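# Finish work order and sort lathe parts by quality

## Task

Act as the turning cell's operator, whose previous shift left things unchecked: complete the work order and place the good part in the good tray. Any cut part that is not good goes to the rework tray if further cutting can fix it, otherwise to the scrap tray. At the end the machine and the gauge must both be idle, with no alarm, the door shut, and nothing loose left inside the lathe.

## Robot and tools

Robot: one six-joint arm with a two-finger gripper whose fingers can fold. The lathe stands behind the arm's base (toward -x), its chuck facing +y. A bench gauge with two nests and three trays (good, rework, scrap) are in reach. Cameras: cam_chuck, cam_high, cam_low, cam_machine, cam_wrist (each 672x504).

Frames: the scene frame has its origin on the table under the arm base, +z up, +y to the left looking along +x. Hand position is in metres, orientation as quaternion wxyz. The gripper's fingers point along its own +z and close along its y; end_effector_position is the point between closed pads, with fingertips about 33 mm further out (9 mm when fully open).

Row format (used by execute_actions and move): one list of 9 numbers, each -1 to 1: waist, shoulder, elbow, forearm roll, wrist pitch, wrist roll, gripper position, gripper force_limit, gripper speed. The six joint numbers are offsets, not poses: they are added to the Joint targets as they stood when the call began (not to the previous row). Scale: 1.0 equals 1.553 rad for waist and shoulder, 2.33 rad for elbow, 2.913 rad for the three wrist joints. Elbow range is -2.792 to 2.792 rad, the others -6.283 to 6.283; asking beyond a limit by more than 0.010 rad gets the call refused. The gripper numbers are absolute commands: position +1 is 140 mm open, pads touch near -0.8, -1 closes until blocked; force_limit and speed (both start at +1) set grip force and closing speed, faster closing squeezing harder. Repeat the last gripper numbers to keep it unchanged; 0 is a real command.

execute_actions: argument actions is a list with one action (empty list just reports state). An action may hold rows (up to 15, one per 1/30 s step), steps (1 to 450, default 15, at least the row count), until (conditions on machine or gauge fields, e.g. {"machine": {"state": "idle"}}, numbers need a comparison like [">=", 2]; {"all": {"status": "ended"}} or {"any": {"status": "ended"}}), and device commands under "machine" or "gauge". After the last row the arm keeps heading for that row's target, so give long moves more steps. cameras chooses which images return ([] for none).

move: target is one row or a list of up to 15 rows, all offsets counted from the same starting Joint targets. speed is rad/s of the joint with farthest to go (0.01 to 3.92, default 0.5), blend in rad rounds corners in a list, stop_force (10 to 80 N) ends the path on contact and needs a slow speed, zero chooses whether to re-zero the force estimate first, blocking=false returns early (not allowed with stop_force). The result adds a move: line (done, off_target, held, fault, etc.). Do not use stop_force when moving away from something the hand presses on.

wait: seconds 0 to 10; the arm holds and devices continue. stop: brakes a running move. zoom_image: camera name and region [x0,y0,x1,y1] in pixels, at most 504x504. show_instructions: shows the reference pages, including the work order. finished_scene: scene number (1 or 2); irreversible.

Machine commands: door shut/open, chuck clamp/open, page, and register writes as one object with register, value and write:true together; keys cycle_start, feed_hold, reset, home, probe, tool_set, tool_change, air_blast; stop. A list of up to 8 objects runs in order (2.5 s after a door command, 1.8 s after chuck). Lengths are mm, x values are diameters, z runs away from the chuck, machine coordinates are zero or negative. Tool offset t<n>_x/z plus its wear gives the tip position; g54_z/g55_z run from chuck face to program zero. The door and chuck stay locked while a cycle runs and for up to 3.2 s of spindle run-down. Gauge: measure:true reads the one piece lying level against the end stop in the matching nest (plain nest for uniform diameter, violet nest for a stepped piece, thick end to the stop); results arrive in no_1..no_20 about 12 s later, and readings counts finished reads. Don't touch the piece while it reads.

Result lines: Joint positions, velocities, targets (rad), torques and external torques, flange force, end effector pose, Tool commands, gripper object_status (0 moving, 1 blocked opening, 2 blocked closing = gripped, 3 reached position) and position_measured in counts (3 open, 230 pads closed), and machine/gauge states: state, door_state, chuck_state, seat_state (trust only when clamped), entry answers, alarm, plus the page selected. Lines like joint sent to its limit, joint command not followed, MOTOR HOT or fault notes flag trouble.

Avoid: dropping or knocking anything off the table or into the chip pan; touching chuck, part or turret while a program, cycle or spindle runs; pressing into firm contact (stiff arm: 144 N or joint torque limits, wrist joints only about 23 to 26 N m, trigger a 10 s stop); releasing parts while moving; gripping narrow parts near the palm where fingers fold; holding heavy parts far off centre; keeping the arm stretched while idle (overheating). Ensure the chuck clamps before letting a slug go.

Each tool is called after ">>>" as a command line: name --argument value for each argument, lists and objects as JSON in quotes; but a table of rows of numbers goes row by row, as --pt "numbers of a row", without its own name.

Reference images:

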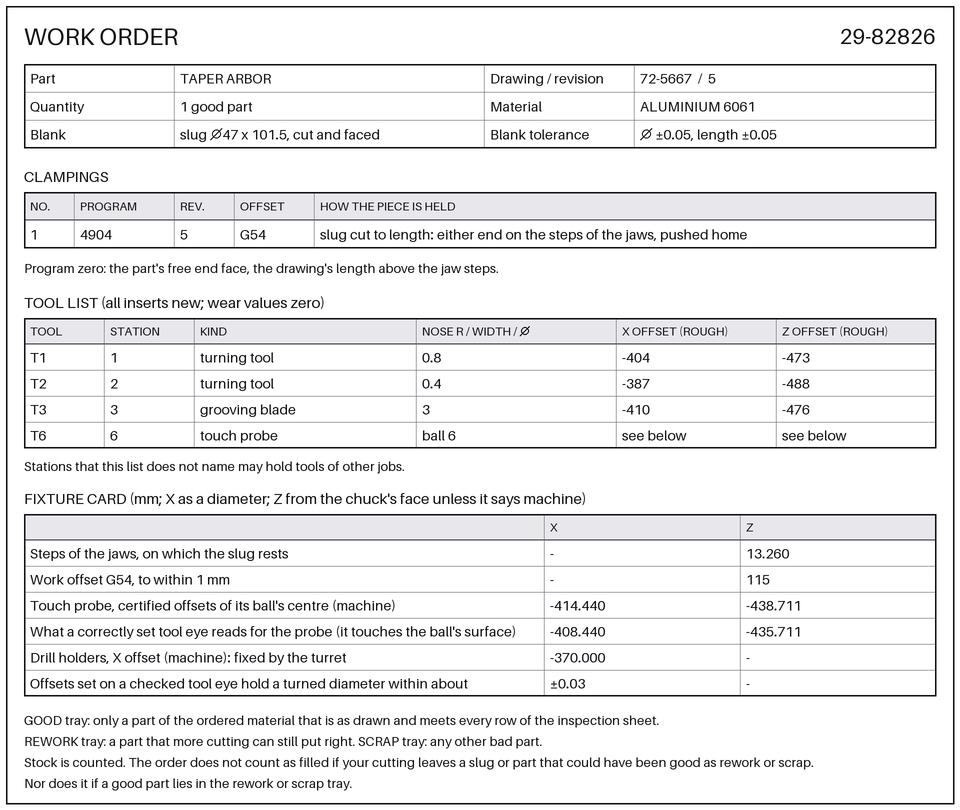

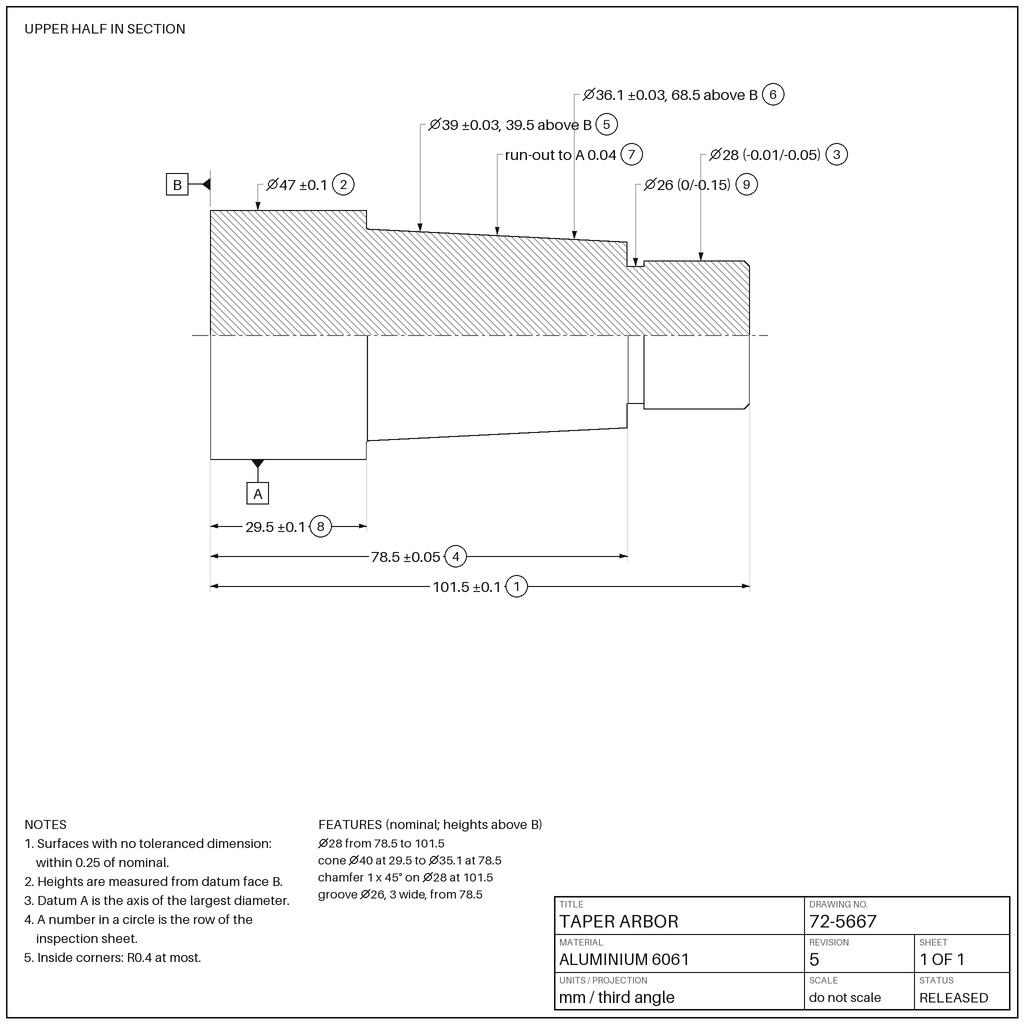

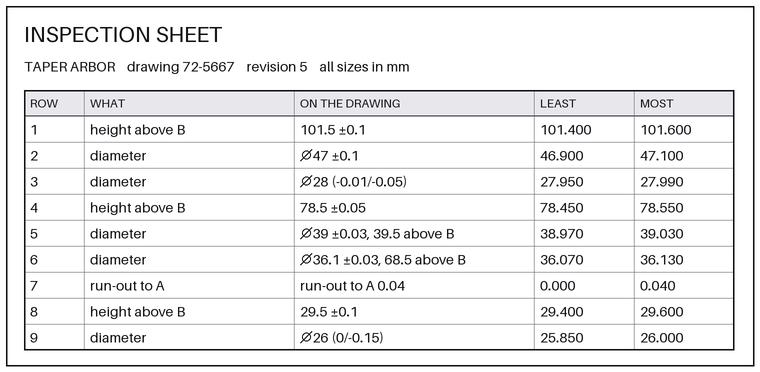

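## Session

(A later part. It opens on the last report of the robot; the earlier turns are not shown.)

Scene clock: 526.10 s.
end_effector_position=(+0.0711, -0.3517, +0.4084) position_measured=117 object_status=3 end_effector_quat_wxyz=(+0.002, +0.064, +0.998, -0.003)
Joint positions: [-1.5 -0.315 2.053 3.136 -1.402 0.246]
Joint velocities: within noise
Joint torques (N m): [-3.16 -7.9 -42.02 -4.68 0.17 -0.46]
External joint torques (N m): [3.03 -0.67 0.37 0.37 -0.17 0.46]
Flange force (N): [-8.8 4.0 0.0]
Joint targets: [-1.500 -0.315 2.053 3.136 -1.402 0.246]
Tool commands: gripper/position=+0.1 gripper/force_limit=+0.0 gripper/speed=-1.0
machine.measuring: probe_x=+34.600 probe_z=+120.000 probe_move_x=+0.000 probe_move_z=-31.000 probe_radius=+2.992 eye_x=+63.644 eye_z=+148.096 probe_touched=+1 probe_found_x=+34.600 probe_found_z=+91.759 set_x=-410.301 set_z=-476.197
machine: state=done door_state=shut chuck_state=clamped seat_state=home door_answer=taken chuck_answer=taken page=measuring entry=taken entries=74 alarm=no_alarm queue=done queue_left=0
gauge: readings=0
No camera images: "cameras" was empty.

>>> execute_actions --actions '[{"machine":[{"register":"t2_x_wear","value":-0.007,"write":true},{"home":true},{"page":"program"},{"cycle_start":true}],"steps":450,"until":{"machine":{"state":["!=","running"],"queue":["!=","running"]}}}]' --cameras '[]'

>>> wait --seconds 10 --cameras '[]'

>>> wait --seconds 10 --cameras '[]'

>>> execute_actions --actions '[{"machine":{"page":"program"},"steps":450,"until":{"machine":{"state":["!=","running"]}}}]' --cameras '[]'

>>> execute_actions --actions '[{"machine":{"page":"program"},"steps":450,"until":{"machine":{"state":["!=","running"]}}}]' --cameras '[]'

>>> execute_actions --actions '[{"machine":{"page":"program"},"steps":450,"until":{"machine":{"state":["!=","running"]}}}]' --cameras '[]'

>>> execute_actions --actions '[{"machine":{"page":"program"},"steps":450,"until":{"machine":{"state":["!=","running"]}}}]' --cameras '[]'

>>> execute_actions --actions '[{"machine":{"page":"program"},"steps":450,"until":{"machine":{"state":["!=","running"]}}}]' --cameras '[]'

>>> execute_actions --actions '[{"machine":{"page":"program"},"steps":450,"until":{"machine":{"state":["!=","running"]}}}]' --cameras '["cam_chuck"]'

Scene clock: 543.33 s.
end_effector_position=(+0.0711, -0.3517, +0.4084) position_measured=117 object_status=3 end_effector_quat_wxyz=(+0.002, +0.065, +0.998, -0.003)
Joint positions: [-1.5 -0.315 2.053 3.136 -1.402 0.246]
Joint velocities: within noise
Joint torques (N m): [-3.25 -8.27 -42.05 -4.66 0.2 -0.47]
External joint torques (N m): [3.14 -0.66 0.32 0.34 -0.21 0.47]
Flange force (N): [-9.2 4.0 -0.1]
Joint targets: [-1.500 -0.315 2.053 3.136 -1.402 0.246]
Tool commands: gripper/position=+0.1 gripper/force_limit=+0.0 gripper/speed=-1.0
machine.program: program=+4904 tool_call=+6 tool_in_place=+1 program_revision=+5 program_offset=+54 load_peak=+0 stored1_number=+4491 stored1_revision=+4 stored2_number=+4904 stored2_revision=+5 stored3_number=+3283 stored3_revision=+6 stored4_number=+0 stored4_revision=+0 cycles=+1
machine: state=running door_state=shut chuck_state=clamped seat_state=home door_answer=taken chuck_answer=taken page=program entry=taken entries=77 alarm=no_alarm queue=running queue_left=0
gauge: readings=0
No camera images: "cameras" was empty.

Scene clock: 553.33 s.
end_effector_position=(+0.0711, -0.3517, +0.4084) position_measured=117 object_status=3 end_effector_quat_wxyz=(+0.002, +0.064, +0.998, -0.003)
Joint positions: [-1.5 -0.315 2.053 3.136 -1.402 0.246]
Joint velocities: within noise
Joint torques (N m): [-3.34 -7.99 -42.02 -4.68 0.17 -0.48]
External joint torques (N m): [3.34 -0.92 0.25 0.36 -0.16 0.48]
Flange force (N): [-9.6 4.5 -0.2]
Joint targets: [-1.500 -0.315 2.053 3.136 -1.402 0.246]
Tool commands: gripper/position=+0.1 gripper/force_limit=+0.0 gripper/speed=-1.0
machine.program: program=+4904 tool_call=+6 tool_in_place=+1 program_revision=+5 program_offset=+54 load_peak=+0 stored1_number=+4491 stored1_revision=+4 stored2_number=+4904 stored2_revision=+5 stored3_number=+3283 stored3_revision=+6 stored4_number=+0 stored4_revision=+0 cycles=+1
machine: state=running door_state=shut chuck_state=clamped seat_state=home door_answer=taken chuck_answer=taken page=program entry=taken entries=77 alarm=no_alarm queue=running queue_left=0
gauge: readings=0
wait: 10.00 s
No camera images: "cameras" was empty.

Scene clock: 563.33 s.
end_effector_position=(+0.0711, -0.3517, +0.4084) position_measured=117 object_status=3 end_effector_quat_wxyz=(+0.002, +0.064, +0.998, -0.003)
Joint positions: [-1.5 -0.315 2.053 3.136 -1.402 0.246]
Joint velocities: within noise
Joint torques (N m): [-3.48 -7.9 -41.91 -4.69 0.24 -0.46]
External joint torques (N m): [3.36 -0.93 0.16 0.37 -0.24 0.46]
Flange force (N): [-9.6 4.5 -0.5]
Joint targets: [-1.500 -0.315 2.053 3.136 -1.402 0.246]
Tool commands: gripper/position=+0.1 gripper/force_limit=+0.0 gripper/speed=-1.0
machine.program: program=+4904 tool_call=+6 tool_in_place=+1 program_revision=+5 program_offset=+54 load_peak=+0 stored1_number=+4491 stored1_revision=+4 stored2_number=+4904 stored2_revision=+5 stored3_number=+3283 stored3_revision=+6 stored4_number=+0 stored4_revision=+0 cycles=+1
machine: state=running door_state=shut chuck_state=clamped seat_state=home door_answer=taken chuck_answer=taken page=program entry=taken entries=77 alarm=no_alarm queue=running queue_left=0
gauge: readings=0
wait: 10.00 s
No camera images: "cameras" was empty.

Scene clock: 578.53 s.
end_effector_position=(+0.0711, -0.3517, +0.4084) position_measured=117 object_status=3 end_effector_quat_wxyz=(+0.002, +0.065, +0.998, -0.003)
Joint positions: [-1.5 -0.315 2.053 3.136 -1.402 0.246]
Joint velocities: within noise
Joint torques (N m): [-3.34 -8.19 -42.04 -4.66 0.21 -0.47]
External joint torques (N m): [3.36 -0.66 0.32 0.35 -0.21 0.46]
Flange force (N): [-9.8 4.2 -0.1]
Joint targets: [-1.500 -0.315 2.053 3.136 -1.402 0.246]
Tool commands: gripper/position=+0.1 gripper/force_limit=+0.0 gripper/speed=-1.0
machine.program: program=+4904 tool_call=+6 tool_in_place=+1 program_revision=+5 program_offset=+54 load_peak=+0 stored1_number=+4491 stored1_revision=+4 stored2_number=+4904 stored2_revision=+5 stored3_number=+3283 stored3_revision=+6 stored4_number=+0 stored4_revision=+0 cycles=+1
machine: state=running door_state=shut chuck_state=clamped seat_state=home door_answer=taken chuck_answer=taken page=program entry=taken entries=77 alarm=no_alarm queue=done queue_left=0
gauge: readings=0
No camera images: "cameras" was empty.

Scene clock: 593.73 s.
end_effector_position=(+0.0711, -0.3517, +0.4084) position_measured=117 object_status=3 end_effector_quat_wxyz=(+0.002, +0.065, +0.998, -0.003)
Joint positions: [-1.5 -0.315 2.053 3.136 -1.402 0.246]
Joint velocities: within noise
Joint torques (N m): [-3 -8 -41.98 -4.65 0.18 -0.5]
External joint torques (N m): [3.06 -0.94 0.31 0.34 -0.19 0.5]
Flange force (N): [-8.9 4.4 -0.2]
Joint targets: [-1.500 -0.315 2.053 3.136 -1.402 0.246]
Tool commands: gripper/position=+0.1 gripper/force_limit=+0.0 gripper/speed=-1.0
machine.program: program=+4904 tool_call=+6 tool_in_place=+1 program_revision=+5 program_offset=+54 load_peak=+0 stored1_number=+4491 stored1_revision=+4 stored2_number=+4904 stored2_revision=+5 stored3_number=+3283 stored3_revision=+6 stored4_number=+0 stored4_revision=+0 cycles=+1
machine: state=running door_state=shut chuck_state=clamped seat_state=home door_answer=taken chuck_answer=taken page=program entry=taken entries=77 alarm=no_alarm queue=done queue_left=0
gauge: readings=0
No camera images: "cameras" was empty.

Scene clock: 608.93 s.
end_effector_position=(+0.0711, -0.3517, +0.4084) position_measured=117 object_status=3 end_effector_quat_wxyz=(+0.002, +0.065, +0.998, -0.003)
Joint positions: [-1.5 -0.315 2.053 3.136 -1.402 0.246]
Joint velocities: within noise
Joint torques (N m): [-3.19 -7.84 -42.09 -4.63 0.2 -0.5]
External joint torques (N m): [2.97 -0.83 0.32 0.3 -0.2 0.5]
Flange force (N): [-8.7 4.2 -0.2]
Joint targets: [-1.500 -0.315 2.053 3.136 -1.402 0.246]
Tool commands: gripper/position=+0.1 gripper/force_limit=+0.0 gripper/speed=-1.0
machine.program: program=+4904 tool_call=+6 tool_in_place=+2 program_revision=+5 program_offset=+54 load_peak=+0 stored1_number=+4491 stored1_revision=+4 stored2_number=+4904 stored2_revision=+5 stored3_number=+3283 stored3_revision=+6 stored4_number=+0 stored4_revision=+0 cycles=+1
machine: state=running door_state=shut chuck_state=clamped seat_state=home door_answer=taken chuck_answer=taken page=program entry=taken entries=77 alarm=no_alarm queue=done queue_left=0
gauge: readings=0
No camera images: "cameras" was empty.

Scene clock: 624.13 s.
end_effector_position=(+0.0711, -0.3517, +0.4084) position_measured=117 object_status=3 end_effector_quat_wxyz=(+0.002, +0.065, +0.998, -0.003)
Joint positions: [-1.5 -0.315 2.053 3.136 -1.402 0.246]
Joint velocities: within noise
Joint torques (N m): [-3.26 -8.18 -42.02 -4.68 0.18 -0.48]
External joint torques (N m): [3.25 -0.56 0.33 0.37 -0.18 0.48]
Flange force (N): [-9.6 4.0 0.0]
Joint targets: [-1.500 -0.315 2.053 3.136 -1.402 0.246]
Tool commands: gripper/position=+0.1 gripper/force_limit=+0.0 gripper/speed=-1.0
machine.program: program=+4904 tool_call=+6 tool_in_place=+2 program_revision=+5 program_offset=+54 load_peak=+0 stored1_number=+4491 stored1_revision=+4 stored2_number=+4904 stored2_revision=+5 stored3_number=+3283 stored3_revision=+6 stored4_number=+0 stored4_revision=+0 cycles=+1
machine: state=running door_state=shut chuck_state=clamped seat_state=home door_answer=taken chuck_answer=taken page=program entry=taken entries=77 alarm=no_alarm queue=done queue_left=0
gauge: readings=0
No camera images: "cameras" was empty.

Scene clock: 639.33 s.
end_effector_position=(+0.0711, -0.3517, +0.4084) position_measured=117 object_status=3 end_effector_quat_wxyz=(+0.002, +0.065, +0.998, -0.003)
Joint positions: [-1.5 -0.315 2.053 3.136 -1.402 0.246]
Joint velocities: within noise
Joint torques (N m): [-3.45 -8.12 -41.95 -4.66 0.16 -0.52]
External joint torques (N m): [3.41 -0.83 0.12 0.34 -0.16 0.52]
Flange force (N): [-10.0 4.3 -0.4]
Joint targets: [-1.500 -0.315 2.053 3.136 -1.402 0.246]
Tool commands: gripper/position=+0.1 gripper/force_limit=+0.0 gripper/speed=-1.0
machine.program: program=+4904 tool_call=+6 tool_in_place=+2 program_revision=+5 program_offset=+54 load_peak=+0 stored1_number=+4491 stored1_revision=+4 stored2_number=+4904 stored2_revision=+5 stored3_number=+3283 stored3_revision=+6 stored4_number=+0 stored4_revision=+0 cycles=+1
machine: state=running door_state=shut chuck_state=clamped seat_state=home door_answer=taken chuck_answer=taken page=program entry=taken entries=77 alarm=no_alarm queue=done queue_left=0
gauge: readings=0
No camera images: "cameras" was empty.

Scene clock: 654.53 s.
end_effector_position=(+0.0711, -0.3517, +0.4084) position_measured=117 object_status=3 end_effector_quat_wxyz=(+0.002, +0.065, +0.998, -0.003)
Joint positions: [-1.5 -0.315 2.053 3.136 -1.402 0.246]
Joint velocities: within noise
Joint torques (N m): [-3.24 -8.05 -41.99 -4.65 0.14 -0.47]
External joint torques (N m): [3.11 -0.47 0.25 0.33 -0.14 0.47]
Flange force (N): [-9.2 3.6 -0.1]
Joint targets: [-1.500 -0.315 2.053 3.136 -1.402 0.246]
Tool commands: gripper/position=+0.1 gripper/force_limit=+0.0 gripper/speed=-1.0
machine.program: program=+4904 tool_call=+6 tool_in_place=+3 program_revision=+5 program_offset=+54 load_peak=+0 stored1_number=+4491 stored1_revision=+4 stored2_number=+4904 stored2_revision=+5 stored3_number=+3283 stored3_revision=+6 stored4_number=+0 stored4_revision=+0 cycles=+1
machine: state=running door_state=shut chuck_state=clamped seat_state=home door_answer=taken chuck_answer=taken page=program entry=taken entries=77 alarm=no_alarm queue=done queue_left=0
gauge: readings=0
Images, in order (width x height): cam_chuck 672x504.

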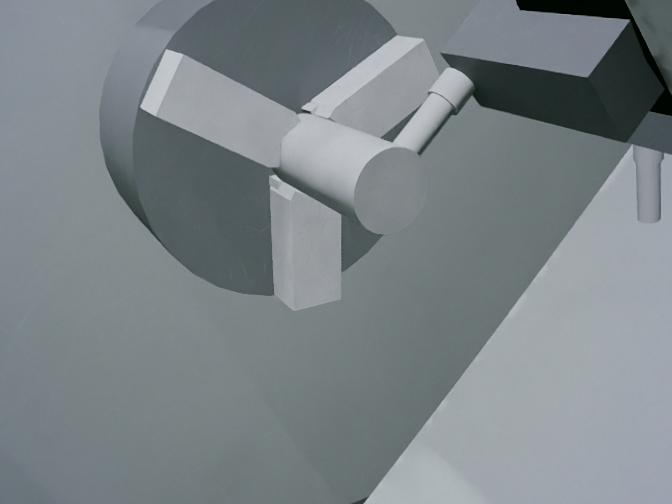

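>>> execute_actions --actions '[{"machine":{"page":"program"},"steps":450,"until":{"machine":{"state":["!=","running"]}}}]' --cameras '[]'

>>> execute_actions --actions '[{"machine":[{"tool_change":true,"page":"measuring"},{"register":"probe_x","value":60,"write":true},{"register":"probe_z","value":106.26,"write":true},{"register":"probe_move_x","value":-36,"write":true},{"register":"probe_move_z","value":0,"write":true},{"probe":true}],"steps":450,"until":{"machine":{"state":["!=","busy"],"queue":["!=","running"]}}}]' --cameras '["cam_chuck"]'

>>> execute_actions --actions '[{"machine":[{"register":"probe_z","value":52.76,"write":true},{"register":"probe_move_x","value":-26,"write":true},{"probe":true}],"steps":450,"until":{"machine":{"state":["!=","busy"],"queue":["!=","running"]}}}]' --cameras '[]'

>>> execute_actions --actions '[{"machine":[{"register":"probe_z","value":81.76,"write":true},{"probe":true}],"steps":450,"until":{"machine":{"state":["!=","busy"],"queue":["!=","running"]}}}]' --cameras '[]'

>>> execute_actions --actions '[{"machine":[{"home":true},{"door":"open"}],"steps":300,"until":{"machine":{"door_state":"open"}}}]'

Scene clock: 663.43 s.
end_effector_position=(+0.0711, -0.3517, +0.4084) position_measured=117 object_status=3 end_effector_quat_wxyz=(+0.002, +0.065, +0.998, -0.003)
Joint positions: [-1.5 -0.315 2.053 3.136 -1.402 0.246]
Joint velocities: within noise
Joint torques (N m): [-3.33 -7.97 -41.97 -4.63 0.18 -0.5]
External joint torques (N m): [3.24 -0.84 0.21 0.31 -0.18 0.5]
Flange force (N): [-9.5 4.3 -0.3]
Joint targets: [-1.500 -0.315 2.053 3.136 -1.402 0.246]
Tool commands: gripper/position=+0.1 gripper/force_limit=+0.0 gripper/speed=-1.0
machine.program: program=+4904 tool_call=+6 tool_in_place=+3 program_revision=+5 program_offset=+54 load_peak=+0 stored1_number=+4491 stored1_revision=+4 stored2_number=+4904 stored2_revision=+5 stored3_number=+3283 stored3_revision=+6 stored4_number=+0 stored4_revision=+0 cycles=+2
machine: state=done door_state=shut chuck_state=clamped seat_state=home door_answer=taken chuck_answer=taken page=program entry=taken entries=77 alarm=no_alarm queue=done queue_left=0
gauge: readings=0
No camera images: "cameras" was empty.

Scene clock: 676.67 s.
end_effector_position=(+0.0711, -0.3517, +0.4084) position_measured=117 object_status=3 end_effector_quat_wxyz=(+0.002, +0.065, +0.998, -0.003)
Joint positions: [-1.5 -0.315 2.053 3.136 -1.402 0.246]
Joint velocities: within noise
Joint torques (N m): [-3.27 -8.02 -42.09 -4.69 0.24 -0.46]
External joint torques (N m): [3.4 -0.94 0.37 0.39 -0.24 0.46]
Flange force (N): [-9.7 4.8 -0.2]
Joint targets: [-1.500 -0.315 2.053 3.136 -1.402 0.246]
Tool commands: gripper/position=+0.1 gripper/force_limit=+0.0 gripper/speed=-1.0
machine.measuring: probe_x=+60.000 probe_z=+106.260 probe_move_x=-36.000 probe_move_z=+0.000 probe_radius=+2.992 eye_x=+63.644 eye_z=+148.096 probe_touched=+1 probe_found_x=+27.970 probe_found_z=+106.260 set_x=-410.301 set_z=-476.197
machine: state=done door_state=shut chuck_state=clamped seat_state=home door_answer=taken chuck_answer=taken page=measuring entry=taken entries=83 alarm=no_alarm queue=done queue_left=0
gauge: readings=0
Images, in order (width x height): cam_chuck 672x504.

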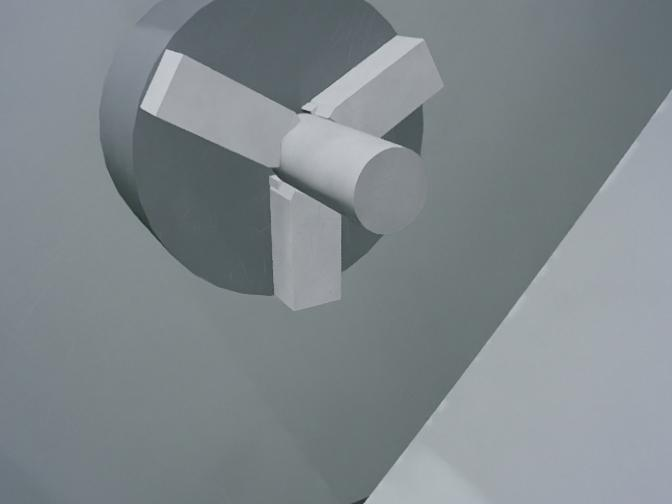

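Scene clock: 683.00 s.
end_effector_position=(+0.0711, -0.3517, +0.4084) position_measured=117 object_status=3 end_effector_quat_wxyz=(+0.002, +0.065, +0.998, -0.003)
Joint positions: [-1.5 -0.315 2.053 3.136 -1.402 0.246]
Joint velocities: within noise
Joint torques (N m): [-3.34 -7.66 -41.97 -4.66 0.17 -0.49]
External joint torques (N m): [3.3 -1.48 0.16 0.34 -0.18 0.49]
Flange force (N): [-9.3 5.4 -0.6]
Joint targets: [-1.500 -0.315 2.053 3.136 -1.402 0.246]
Tool commands: gripper/position=+0.1 gripper/force_limit=+0.0 gripper/speed=-1.0
machine.measuring: probe_x=+60.000 probe_z=+52.760 probe_move_x=-26.000 probe_move_z=+0.000 probe_radius=+2.992 eye_x=+63.644 eye_z=+148.096 probe_touched=+1 probe_found_x=+39.005 probe_found_z=+52.760 set_x=-410.301 set_z=-476.197
machine: state=done door_state=shut chuck_state=clamped seat_state=home door_answer=taken chuck_answer=taken page=measuring entry=taken entries=86 alarm=no_alarm queue=done queue_left=0
gauge: readings=0
No camera images: "cameras" was empty.

Scene clock: 689.20 s.
end_effector_position=(+0.0711, -0.3517, +0.4084) position_measured=117 object_status=3 end_effector_quat_wxyz=(+0.002, +0.065, +0.998, -0.003)
Joint positions: [-1.5 -0.315 2.053 3.136 -1.402 0.246]
Joint velocities: within noise
Joint torques (N m): [-3.15 -7.83 -42 -4.65 0.19 -0.46]
External joint torques (N m): [3.2 -1.12 0.28 0.34 -0.19 0.46]
Flange force (N): [-9.0 4.8 -0.3]
Joint targets: [-1.500 -0.315 2.053 3.136 -1.402 0.246]
Tool commands: gripper/position=+0.1 gripper/force_limit=+0.0 gripper/speed=-1.0
machine.measuring: probe_x=+60.000 probe_z=+81.760 probe_move_x=-26.000 probe_move_z=+0.000 probe_radius=+2.992 eye_x=+63.644 eye_z=+148.096 probe_touched=+1 probe_found_x=+36.103 probe_found_z=+81.760 set_x=-410.301 set_z=-476.197
machine: state=done door_state=shut chuck_state=clamped seat_state=home door_answer=taken chuck_answer=taken page=measuring entry=taken entries=88 alarm=no_alarm queue=done queue_left=0
gauge: readings=0
No camera images: "cameras" was empty.

Scene clock: 691.60 s.
end_effector_position=(+0.0711, -0.3517, +0.4084) position_measured=117 object_status=3 end_effector_quat_wxyz=(+0.002, +0.065, +0.998, -0.003)
Joint positions: [-1.5 -0.315 2.053 3.136 -1.402 0.246]
Joint velocities: within noise
Joint torques (N m): [-3.51 -7.99 -42.03 -4.66 0.17 -0.48]
External joint torques (N m): [3.36 -0.88 0.23 0.33 -0.17 0.48]
Flange force (N): [-9.7 4.4 -0.3]
Joint targets: [-1.500 -0.315 2.053 3.136 -1.402 0.246]
Tool commands: gripper/position=+0.1 gripper/force_limit=+0.0 gripper/speed=-1.0
machine.measuring: probe_x=+60.000 probe_z=+81.760 probe_move_x=-26.000 probe_move_z=+0.000 probe_radius=+2.992 eye_x=+63.644 eye_z=+148.096 probe_touched=+1 probe_found_x=+36.103 probe_found_z=+81.760 set_x=-410.301 set_z=-476.197
machine: state=done door_state=open chuck_state=clamped seat_state=home door_answer=taken chuck_answer=taken page=measuring entry=taken entries=89 alarm=no_alarm queue=running queue_left=0
gauge: readings=0
camera_calibration:
cam_wrist: T_world_to_cam=[[0.0929133, 0.995474, -0.0199668, 0.358759], [0.922661, -0.078545, 0.377527, -0.251898], [0.37425, -0.0534999, -0.925783, 0.474279], [0, 0, 0, 1]] pos_world=[0.0215838, -0.351546, 0.541341]

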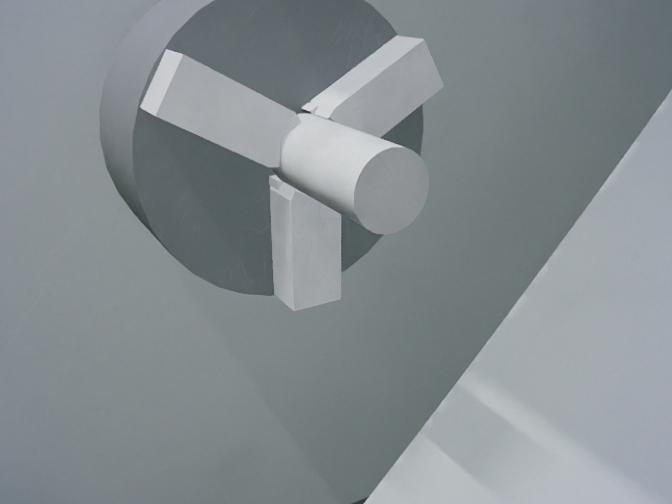

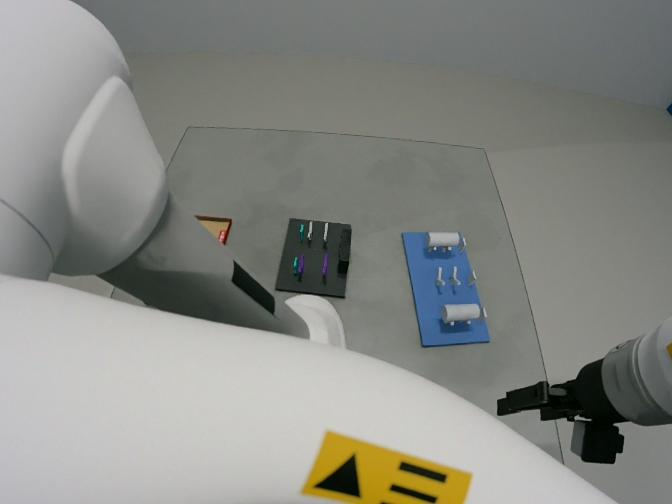

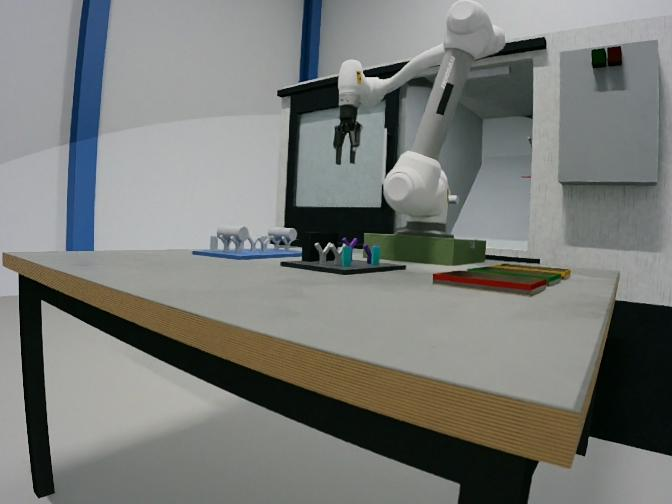

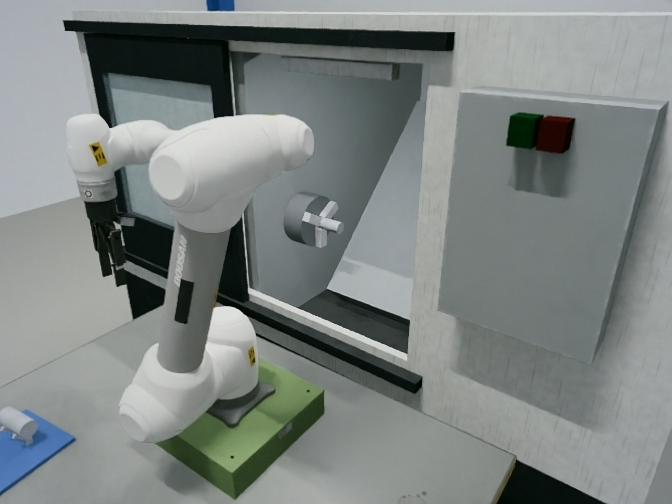

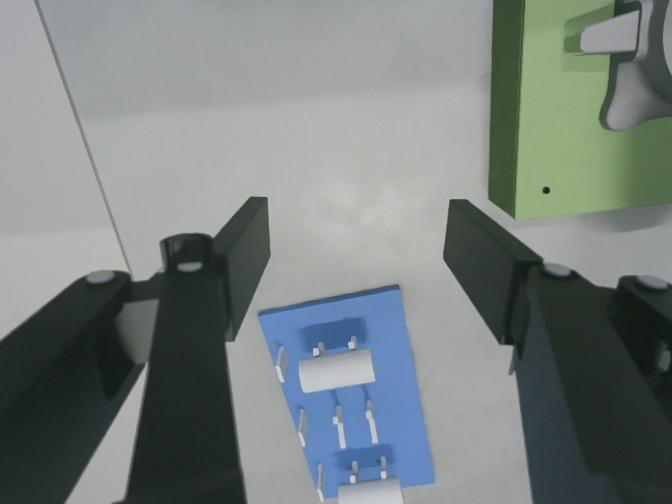

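>>> zoom_image --camera "cam_chuck" --region '[240, 80, 460, 260]'

Scaled by 2.291 from the camera's 672x504 image, which has a finer 960x720 frame.

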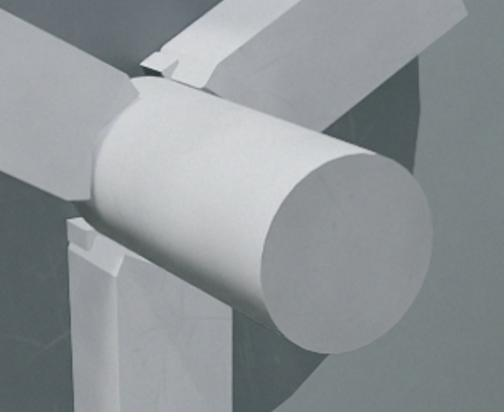

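>>> move --pt "-0.9330 0 0 0 0 -0.0031 0.1 0 -1" --pt "-0.9330 0.1481 -0.0605 0 0.0326 -0.0031 0.1 0 -1" --pt "-0.9330 0.4701 -0.3107 0 0.0041 -0.0031 0.1 0 -1" --pt "-0.9330 0.4842 -0.2777 0 0.0381 -0.0031 0.1 0 -1" --speed '[0.8, 0.4, 0.4, 0.08]' --blend '[0.03, 0.05, 0, 0]' --cameras '["cam_chuck","cam_wrist"]'

Scene clock: 699.37 s.
end_effector_position=(-0.7750, -0.2197, +0.3145) position_measured=117 object_status=3 end_effector_quat_wxyz=(+0.001, +0.706, +0.708, +0.000)
Joint positions: [-2.949 0.438 1.406 3.136 -1.291 0.237]
Joint velocities: within noise
Joint torques (N m): [-2.32 -83.84 -40.71 -4.54 0.09 -0.47]
External joint torques (N m): [3.58 -2.08 0.1 0.34 -0.12 0.47]
Flange force (N): [-4.0 4.5 -1.0]
Joint targets: [-2.949 0.438 1.406 3.136 -1.291 0.237]
machine.measuring: probe_x=+60.000 probe_z=+81.760 probe_move_x=-26.000 probe_move_z=+0.000 probe_radius=+2.992 eye_x=+63.644 eye_z=+148.096 probe_touched=+1 probe_found_x=+36.103 probe_found_z=+81.760 set_x=-410.301 set_z=-476.197
machine: state=done door_state=open chuck_state=clamped seat_state=home door_answer=taken chuck_answer=taken page=measuring entry=taken entries=89 alarm=no_alarm queue=done queue_left=0
gauge: readings=0
move: done
camera_calibration:
cam_wrist: T_world_to_cam=[[0.999197, 0.0380612, -0.0125133, 0.793755], [0.0399775, -0.926444, 0.374303, -0.294761], [0.00265353, -0.374503, -0.927222, 0.352974], [0, 0, 0, 1]] pos_world=[-0.782271, -0.171102, 0.447548]
Images, in order (width x height): cam_chuck 672x504, cam_wrist 672x504.

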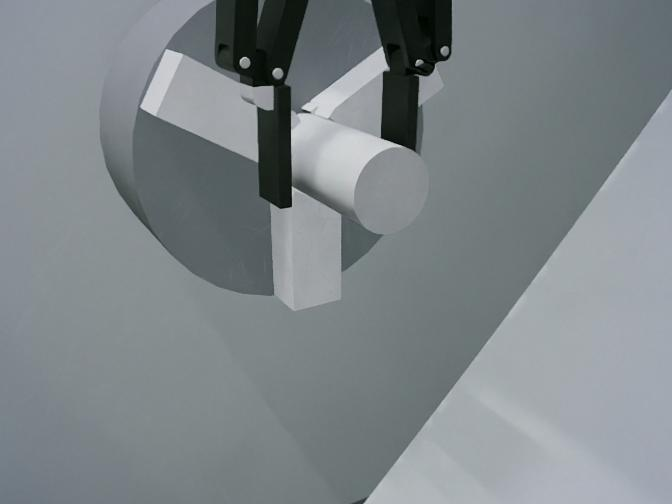

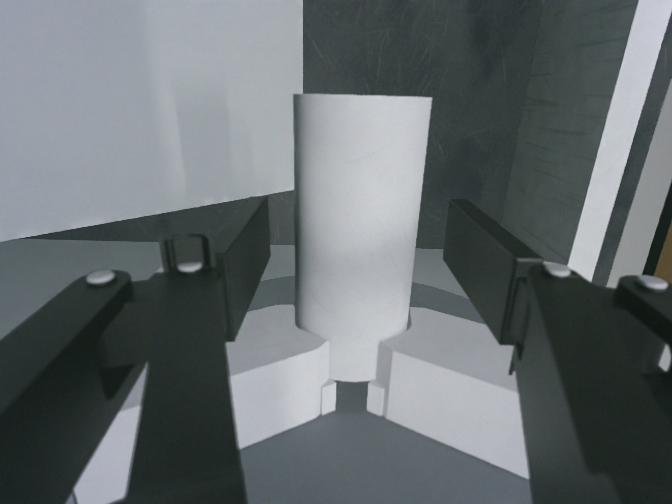

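>>> execute_actions --actions '[{"rows":[[0,0,0,0,0,0,-1,-0.2,-1]],"steps":75}]' --cameras '["cam_wrist"]'

>>> execute_actions --actions '[{"machine":{"chuck":"open"},"steps":90,"until":{"machine":{"chuck_state":"open"}}}]' --cameras '["cam_wrist","cam_chuck"]'

Scene clock: 702.60 s.
end_effector_position=(-0.7750, -0.2197, +0.3146) position_measured=160 object_status=2 end_effector_quat_wxyz=(+0.001, +0.706, +0.708, +0.000)
Joint positions: [-2.949 0.438 1.406 3.136 -1.291 0.237]
Joint velocities: within noise
Joint torques (N m): [0.07 -81.17 -38.86 -3.86 0.07 -0.91]
External joint torques (N m): [1.16 -4.5 -1.65 -0.33 -0.1 0.91]
Flange force (N): [-1.6 3.6 -4.1]
Joint targets: [-2.949 0.438 1.406 3.136 -1.291 0.237]
machine.measuring: probe_x=+60.000 probe_z=+81.760 probe_move_x=-26.000 probe_move_z=+0.000 probe_radius=+2.992 eye_x=+63.644 eye_z=+148.096 probe_touched=+1 probe_found_x=+36.103 probe_found_z=+81.760 set_x=-410.301 set_z=-476.197
machine: state=done door_state=open chuck_state=clamped seat_state=home door_answer=taken chuck_answer=taken page=measuring entry=taken entries=89 alarm=no_alarm queue=done queue_left=0
gauge: readings=0
camera_calibration:
cam_wrist: T_world_to_cam=[[0.999197, 0.0380237, -0.0126101, 0.793794], [0.0399787, -0.926411, 0.374386, -0.294829], [0.00255339, -0.37459, -0.927187, 0.352958], [0, 0, 0, 1]] pos_world=[-0.782271, -0.171102, 0.447648]
Images, in order (width x height): cam_wrist 672x504.

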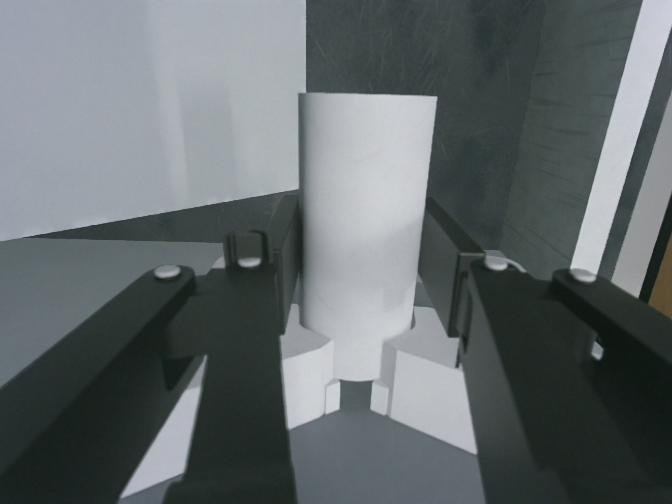

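Scene clock: 703.47 s.
end_effector_position=(-0.7750, -0.2197, +0.3146) position_measured=160 object_status=2 end_effector_quat_wxyz=(+0.001, +0.706, +0.708, +0.000)
Joint positions: [-2.949 0.438 1.406 3.136 -1.291 0.237]
Joint velocities: within noise
Joint torques (N m): [0.41 -87.21 -43.97 -3.49 0.54 -0.54]
External joint torques (N m): [0.78 1.5 3.43 -0.7 -0.57 0.54]
Flange force (N): [-0.2 5.5 3.8]
Joint targets: [-2.949 0.438 1.406 3.136 -1.291 0.237]
Tool commands: gripper/position=-1.0 gripper/force_limit=-0.2 gripper/speed=-1.0
machine.measuring: probe_x=+60.000 probe_z=+81.760 probe_move_x=-26.000 probe_move_z=+0.000 probe_radius=+2.992 eye_x=+63.644 eye_z=+148.096 probe_touched=+1 probe_found_x=+36.103 probe_found_z=+81.760 set_x=-410.301 set_z=-476.197
machine: state=idle door_state=open chuck_state=open seat_state=home door_answer=taken chuck_answer=taken page=measuring entry=taken entries=89 alarm=no_alarm queue=running queue_left=0
gauge: readings=0
camera_calibration:
cam_wrist: T_world_to_cam=[[0.999197, 0.0380237, -0.0126101, 0.793792], [0.0399787, -0.926411, 0.374386, -0.294792], [0.00255339, -0.37459, -0.927187, 0.352865], [0, 0, 0, 1]] pos_world=[-0.782271, -0.171102, 0.447548]
Images, in order (width x height): cam_chuck 672x504, cam_wrist 672x504.

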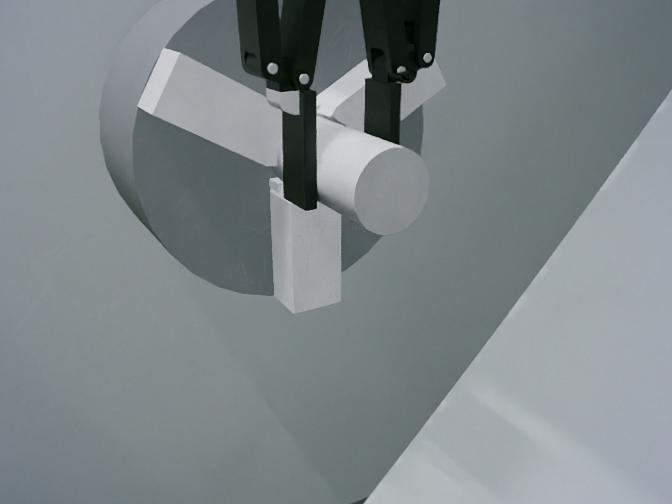

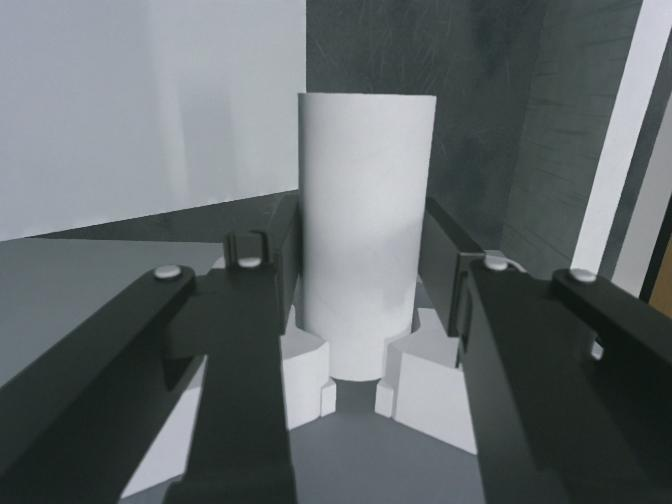

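>>> move --target '[-0.0395, -0.0131, 0.0130, 0, 0.0036, -0.0210, -1, -0.2, -1]' --speed 0.03 --cameras '["cam_chuck","cam_wrist"]'

Scene clock: 707.37 s.
end_effector_position=(-0.7744, -0.1696, +0.3142) position_measured=160 object_status=2 end_effector_quat_wxyz=(+0.001, +0.706, +0.708, +0.000)
Joint positions: [-3.011 0.417 1.437 3.136 -1.281 0.176]
Joint velocities: within noise
Joint torques (N m): [-2.18 -85.6 -43.09 -4.55 0.09 -0.48]
External joint torques (N m): [3.36 1.87 2.53 0.35 -0.11 0.48]
Flange force (N): [-4.2 3.6 3.7]
Joint targets: [-3.011 0.417 1.437 3.136 -1.281 0.176]
machine.measuring: probe_x=+60.000 probe_z=+81.760 probe_move_x=-26.000 probe_move_z=+0.000 probe_radius=+2.992 eye_x=+63.644 eye_z=+148.096 probe_touched=+1 probe_found_x=+36.103 probe_found_z=+81.760 set_x=-410.301 set_z=-476.197
machine: state=idle door_state=open chuck_state=open seat_state=open door_answer=taken chuck_answer=taken page=measuring entry=taken entries=89 alarm=no_alarm queue=done queue_left=0
gauge: readings=0
move: done
camera_calibration:
cam_wrist: T_world_to_cam=[[0.999198, 0.0379203, -0.0128779, 0.791396], [0.0399839, -0.926533, 0.374082, -0.248257], [0.00225351, -0.374297, -0.927306, 0.371168], [0, 0, 0, 1]] pos_world=[-0.781671, -0.121102, 0.447247]
Images, in order (width x height): cam_chuck 672x504, cam_wrist 672x504.

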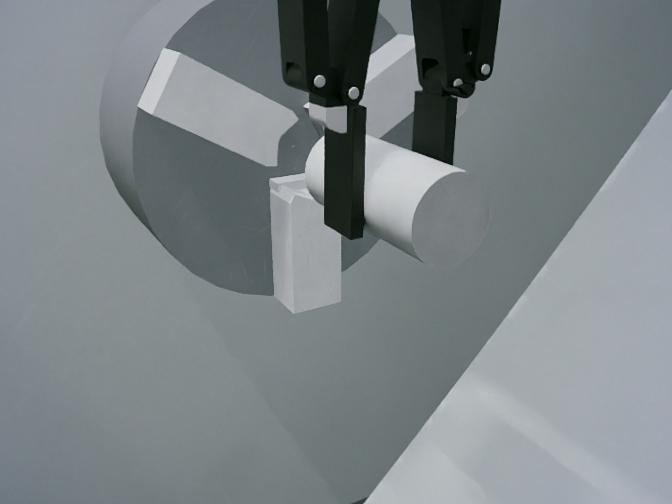

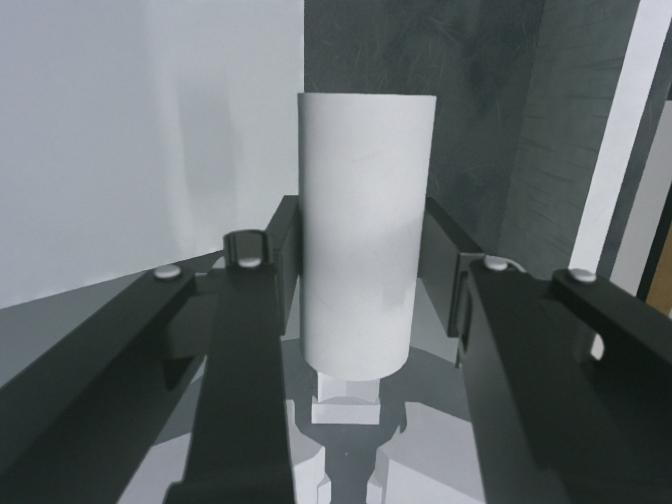

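>>> move --pt "0 -0.3232 0.2039 0 -0.0089 0 -1 -0.2 -1" --pt "0 -0.4707 0.2644 0 -0.0415 0 -1 -0.2 -1" --pt "0.9659 -0.4707 0.2644 0 -0.0415 0 -1 -0.2 -1" --speed '[0.4, 0.4, 0.8]' --blend '[0.05, 0.05, 0]' --cameras '["cam_chuck","cam_wrist","cam_low"]'

Scene clock: 712.97 s.
end_effector_position=(+0.0675, -0.3530, +0.4086) position_measured=160 object_status=2 end_effector_quat_wxyz=(+0.002, +0.035, +0.999, -0.003)
Joint positions: [-1.51 -0.314 2.053 3.136 -1.402 0.176]
Joint velocities: within noise
Joint torques (N m): [-2.76 -9.67 -44.49 -4.64 0.19 -0.51]
External joint torques (N m): [2.7 0.94 2.79 0.33 -0.18 0.51]
Flange force (N): [-8.4 3.2 4.4]
Joint targets: [-1.510 -0.314 2.053 3.136 -1.402 0.176]
machine.measuring: probe_x=+60.000 probe_z=+81.760 probe_move_x=-26.000 probe_move_z=+0.000 probe_radius=+2.992 eye_x=+63.644 eye_z=+148.096 probe_touched=+1 probe_found_x=+36.103 probe_found_z=+81.760 set_x=-410.301 set_z=-476.197
machine: state=idle door_state=open chuck_state=open seat_state=open door_answer=taken chuck_answer=taken page=measuring entry=taken entries=89 alarm=no_alarm queue=done queue_left=0
gauge: readings=0
move: done
camera_calibration:
cam_wrist: T_world_to_cam=[[0.0332726, 0.99923, -0.0207765, 0.366143], [0.925807, -0.0229827, 0.377298, -0.229275], [0.37653, -0.0317887, -0.925859, 0.483148], [0, 0, 0, 1]] pos_world=[0.0181617, -0.355772, 0.541439]
Images, in order (width x height): cam_chuck 672x504, cam_low 672x504, cam_wrist 672x504.

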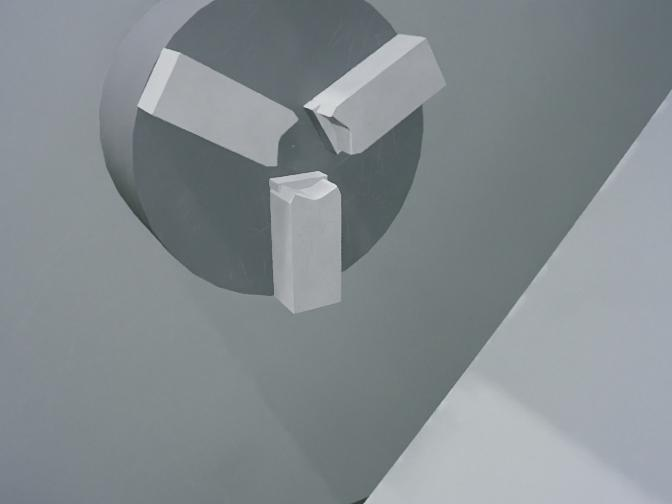

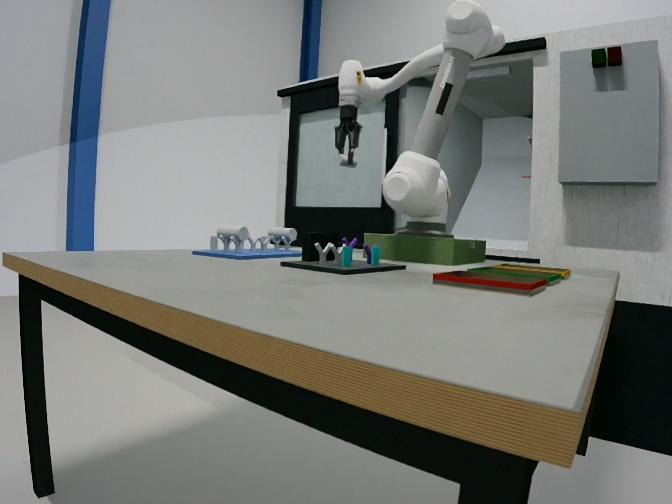

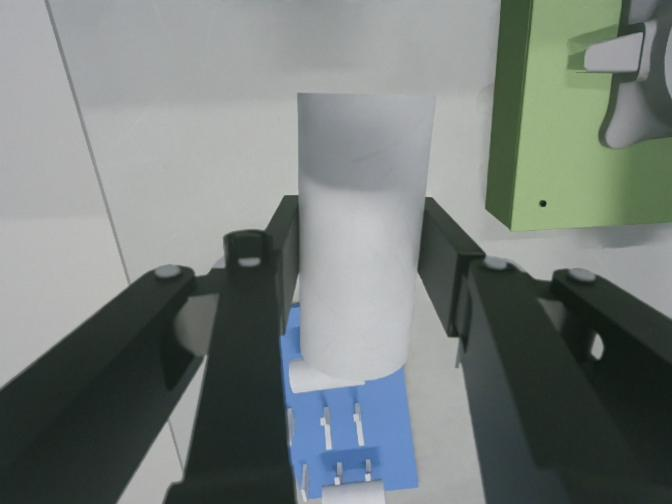

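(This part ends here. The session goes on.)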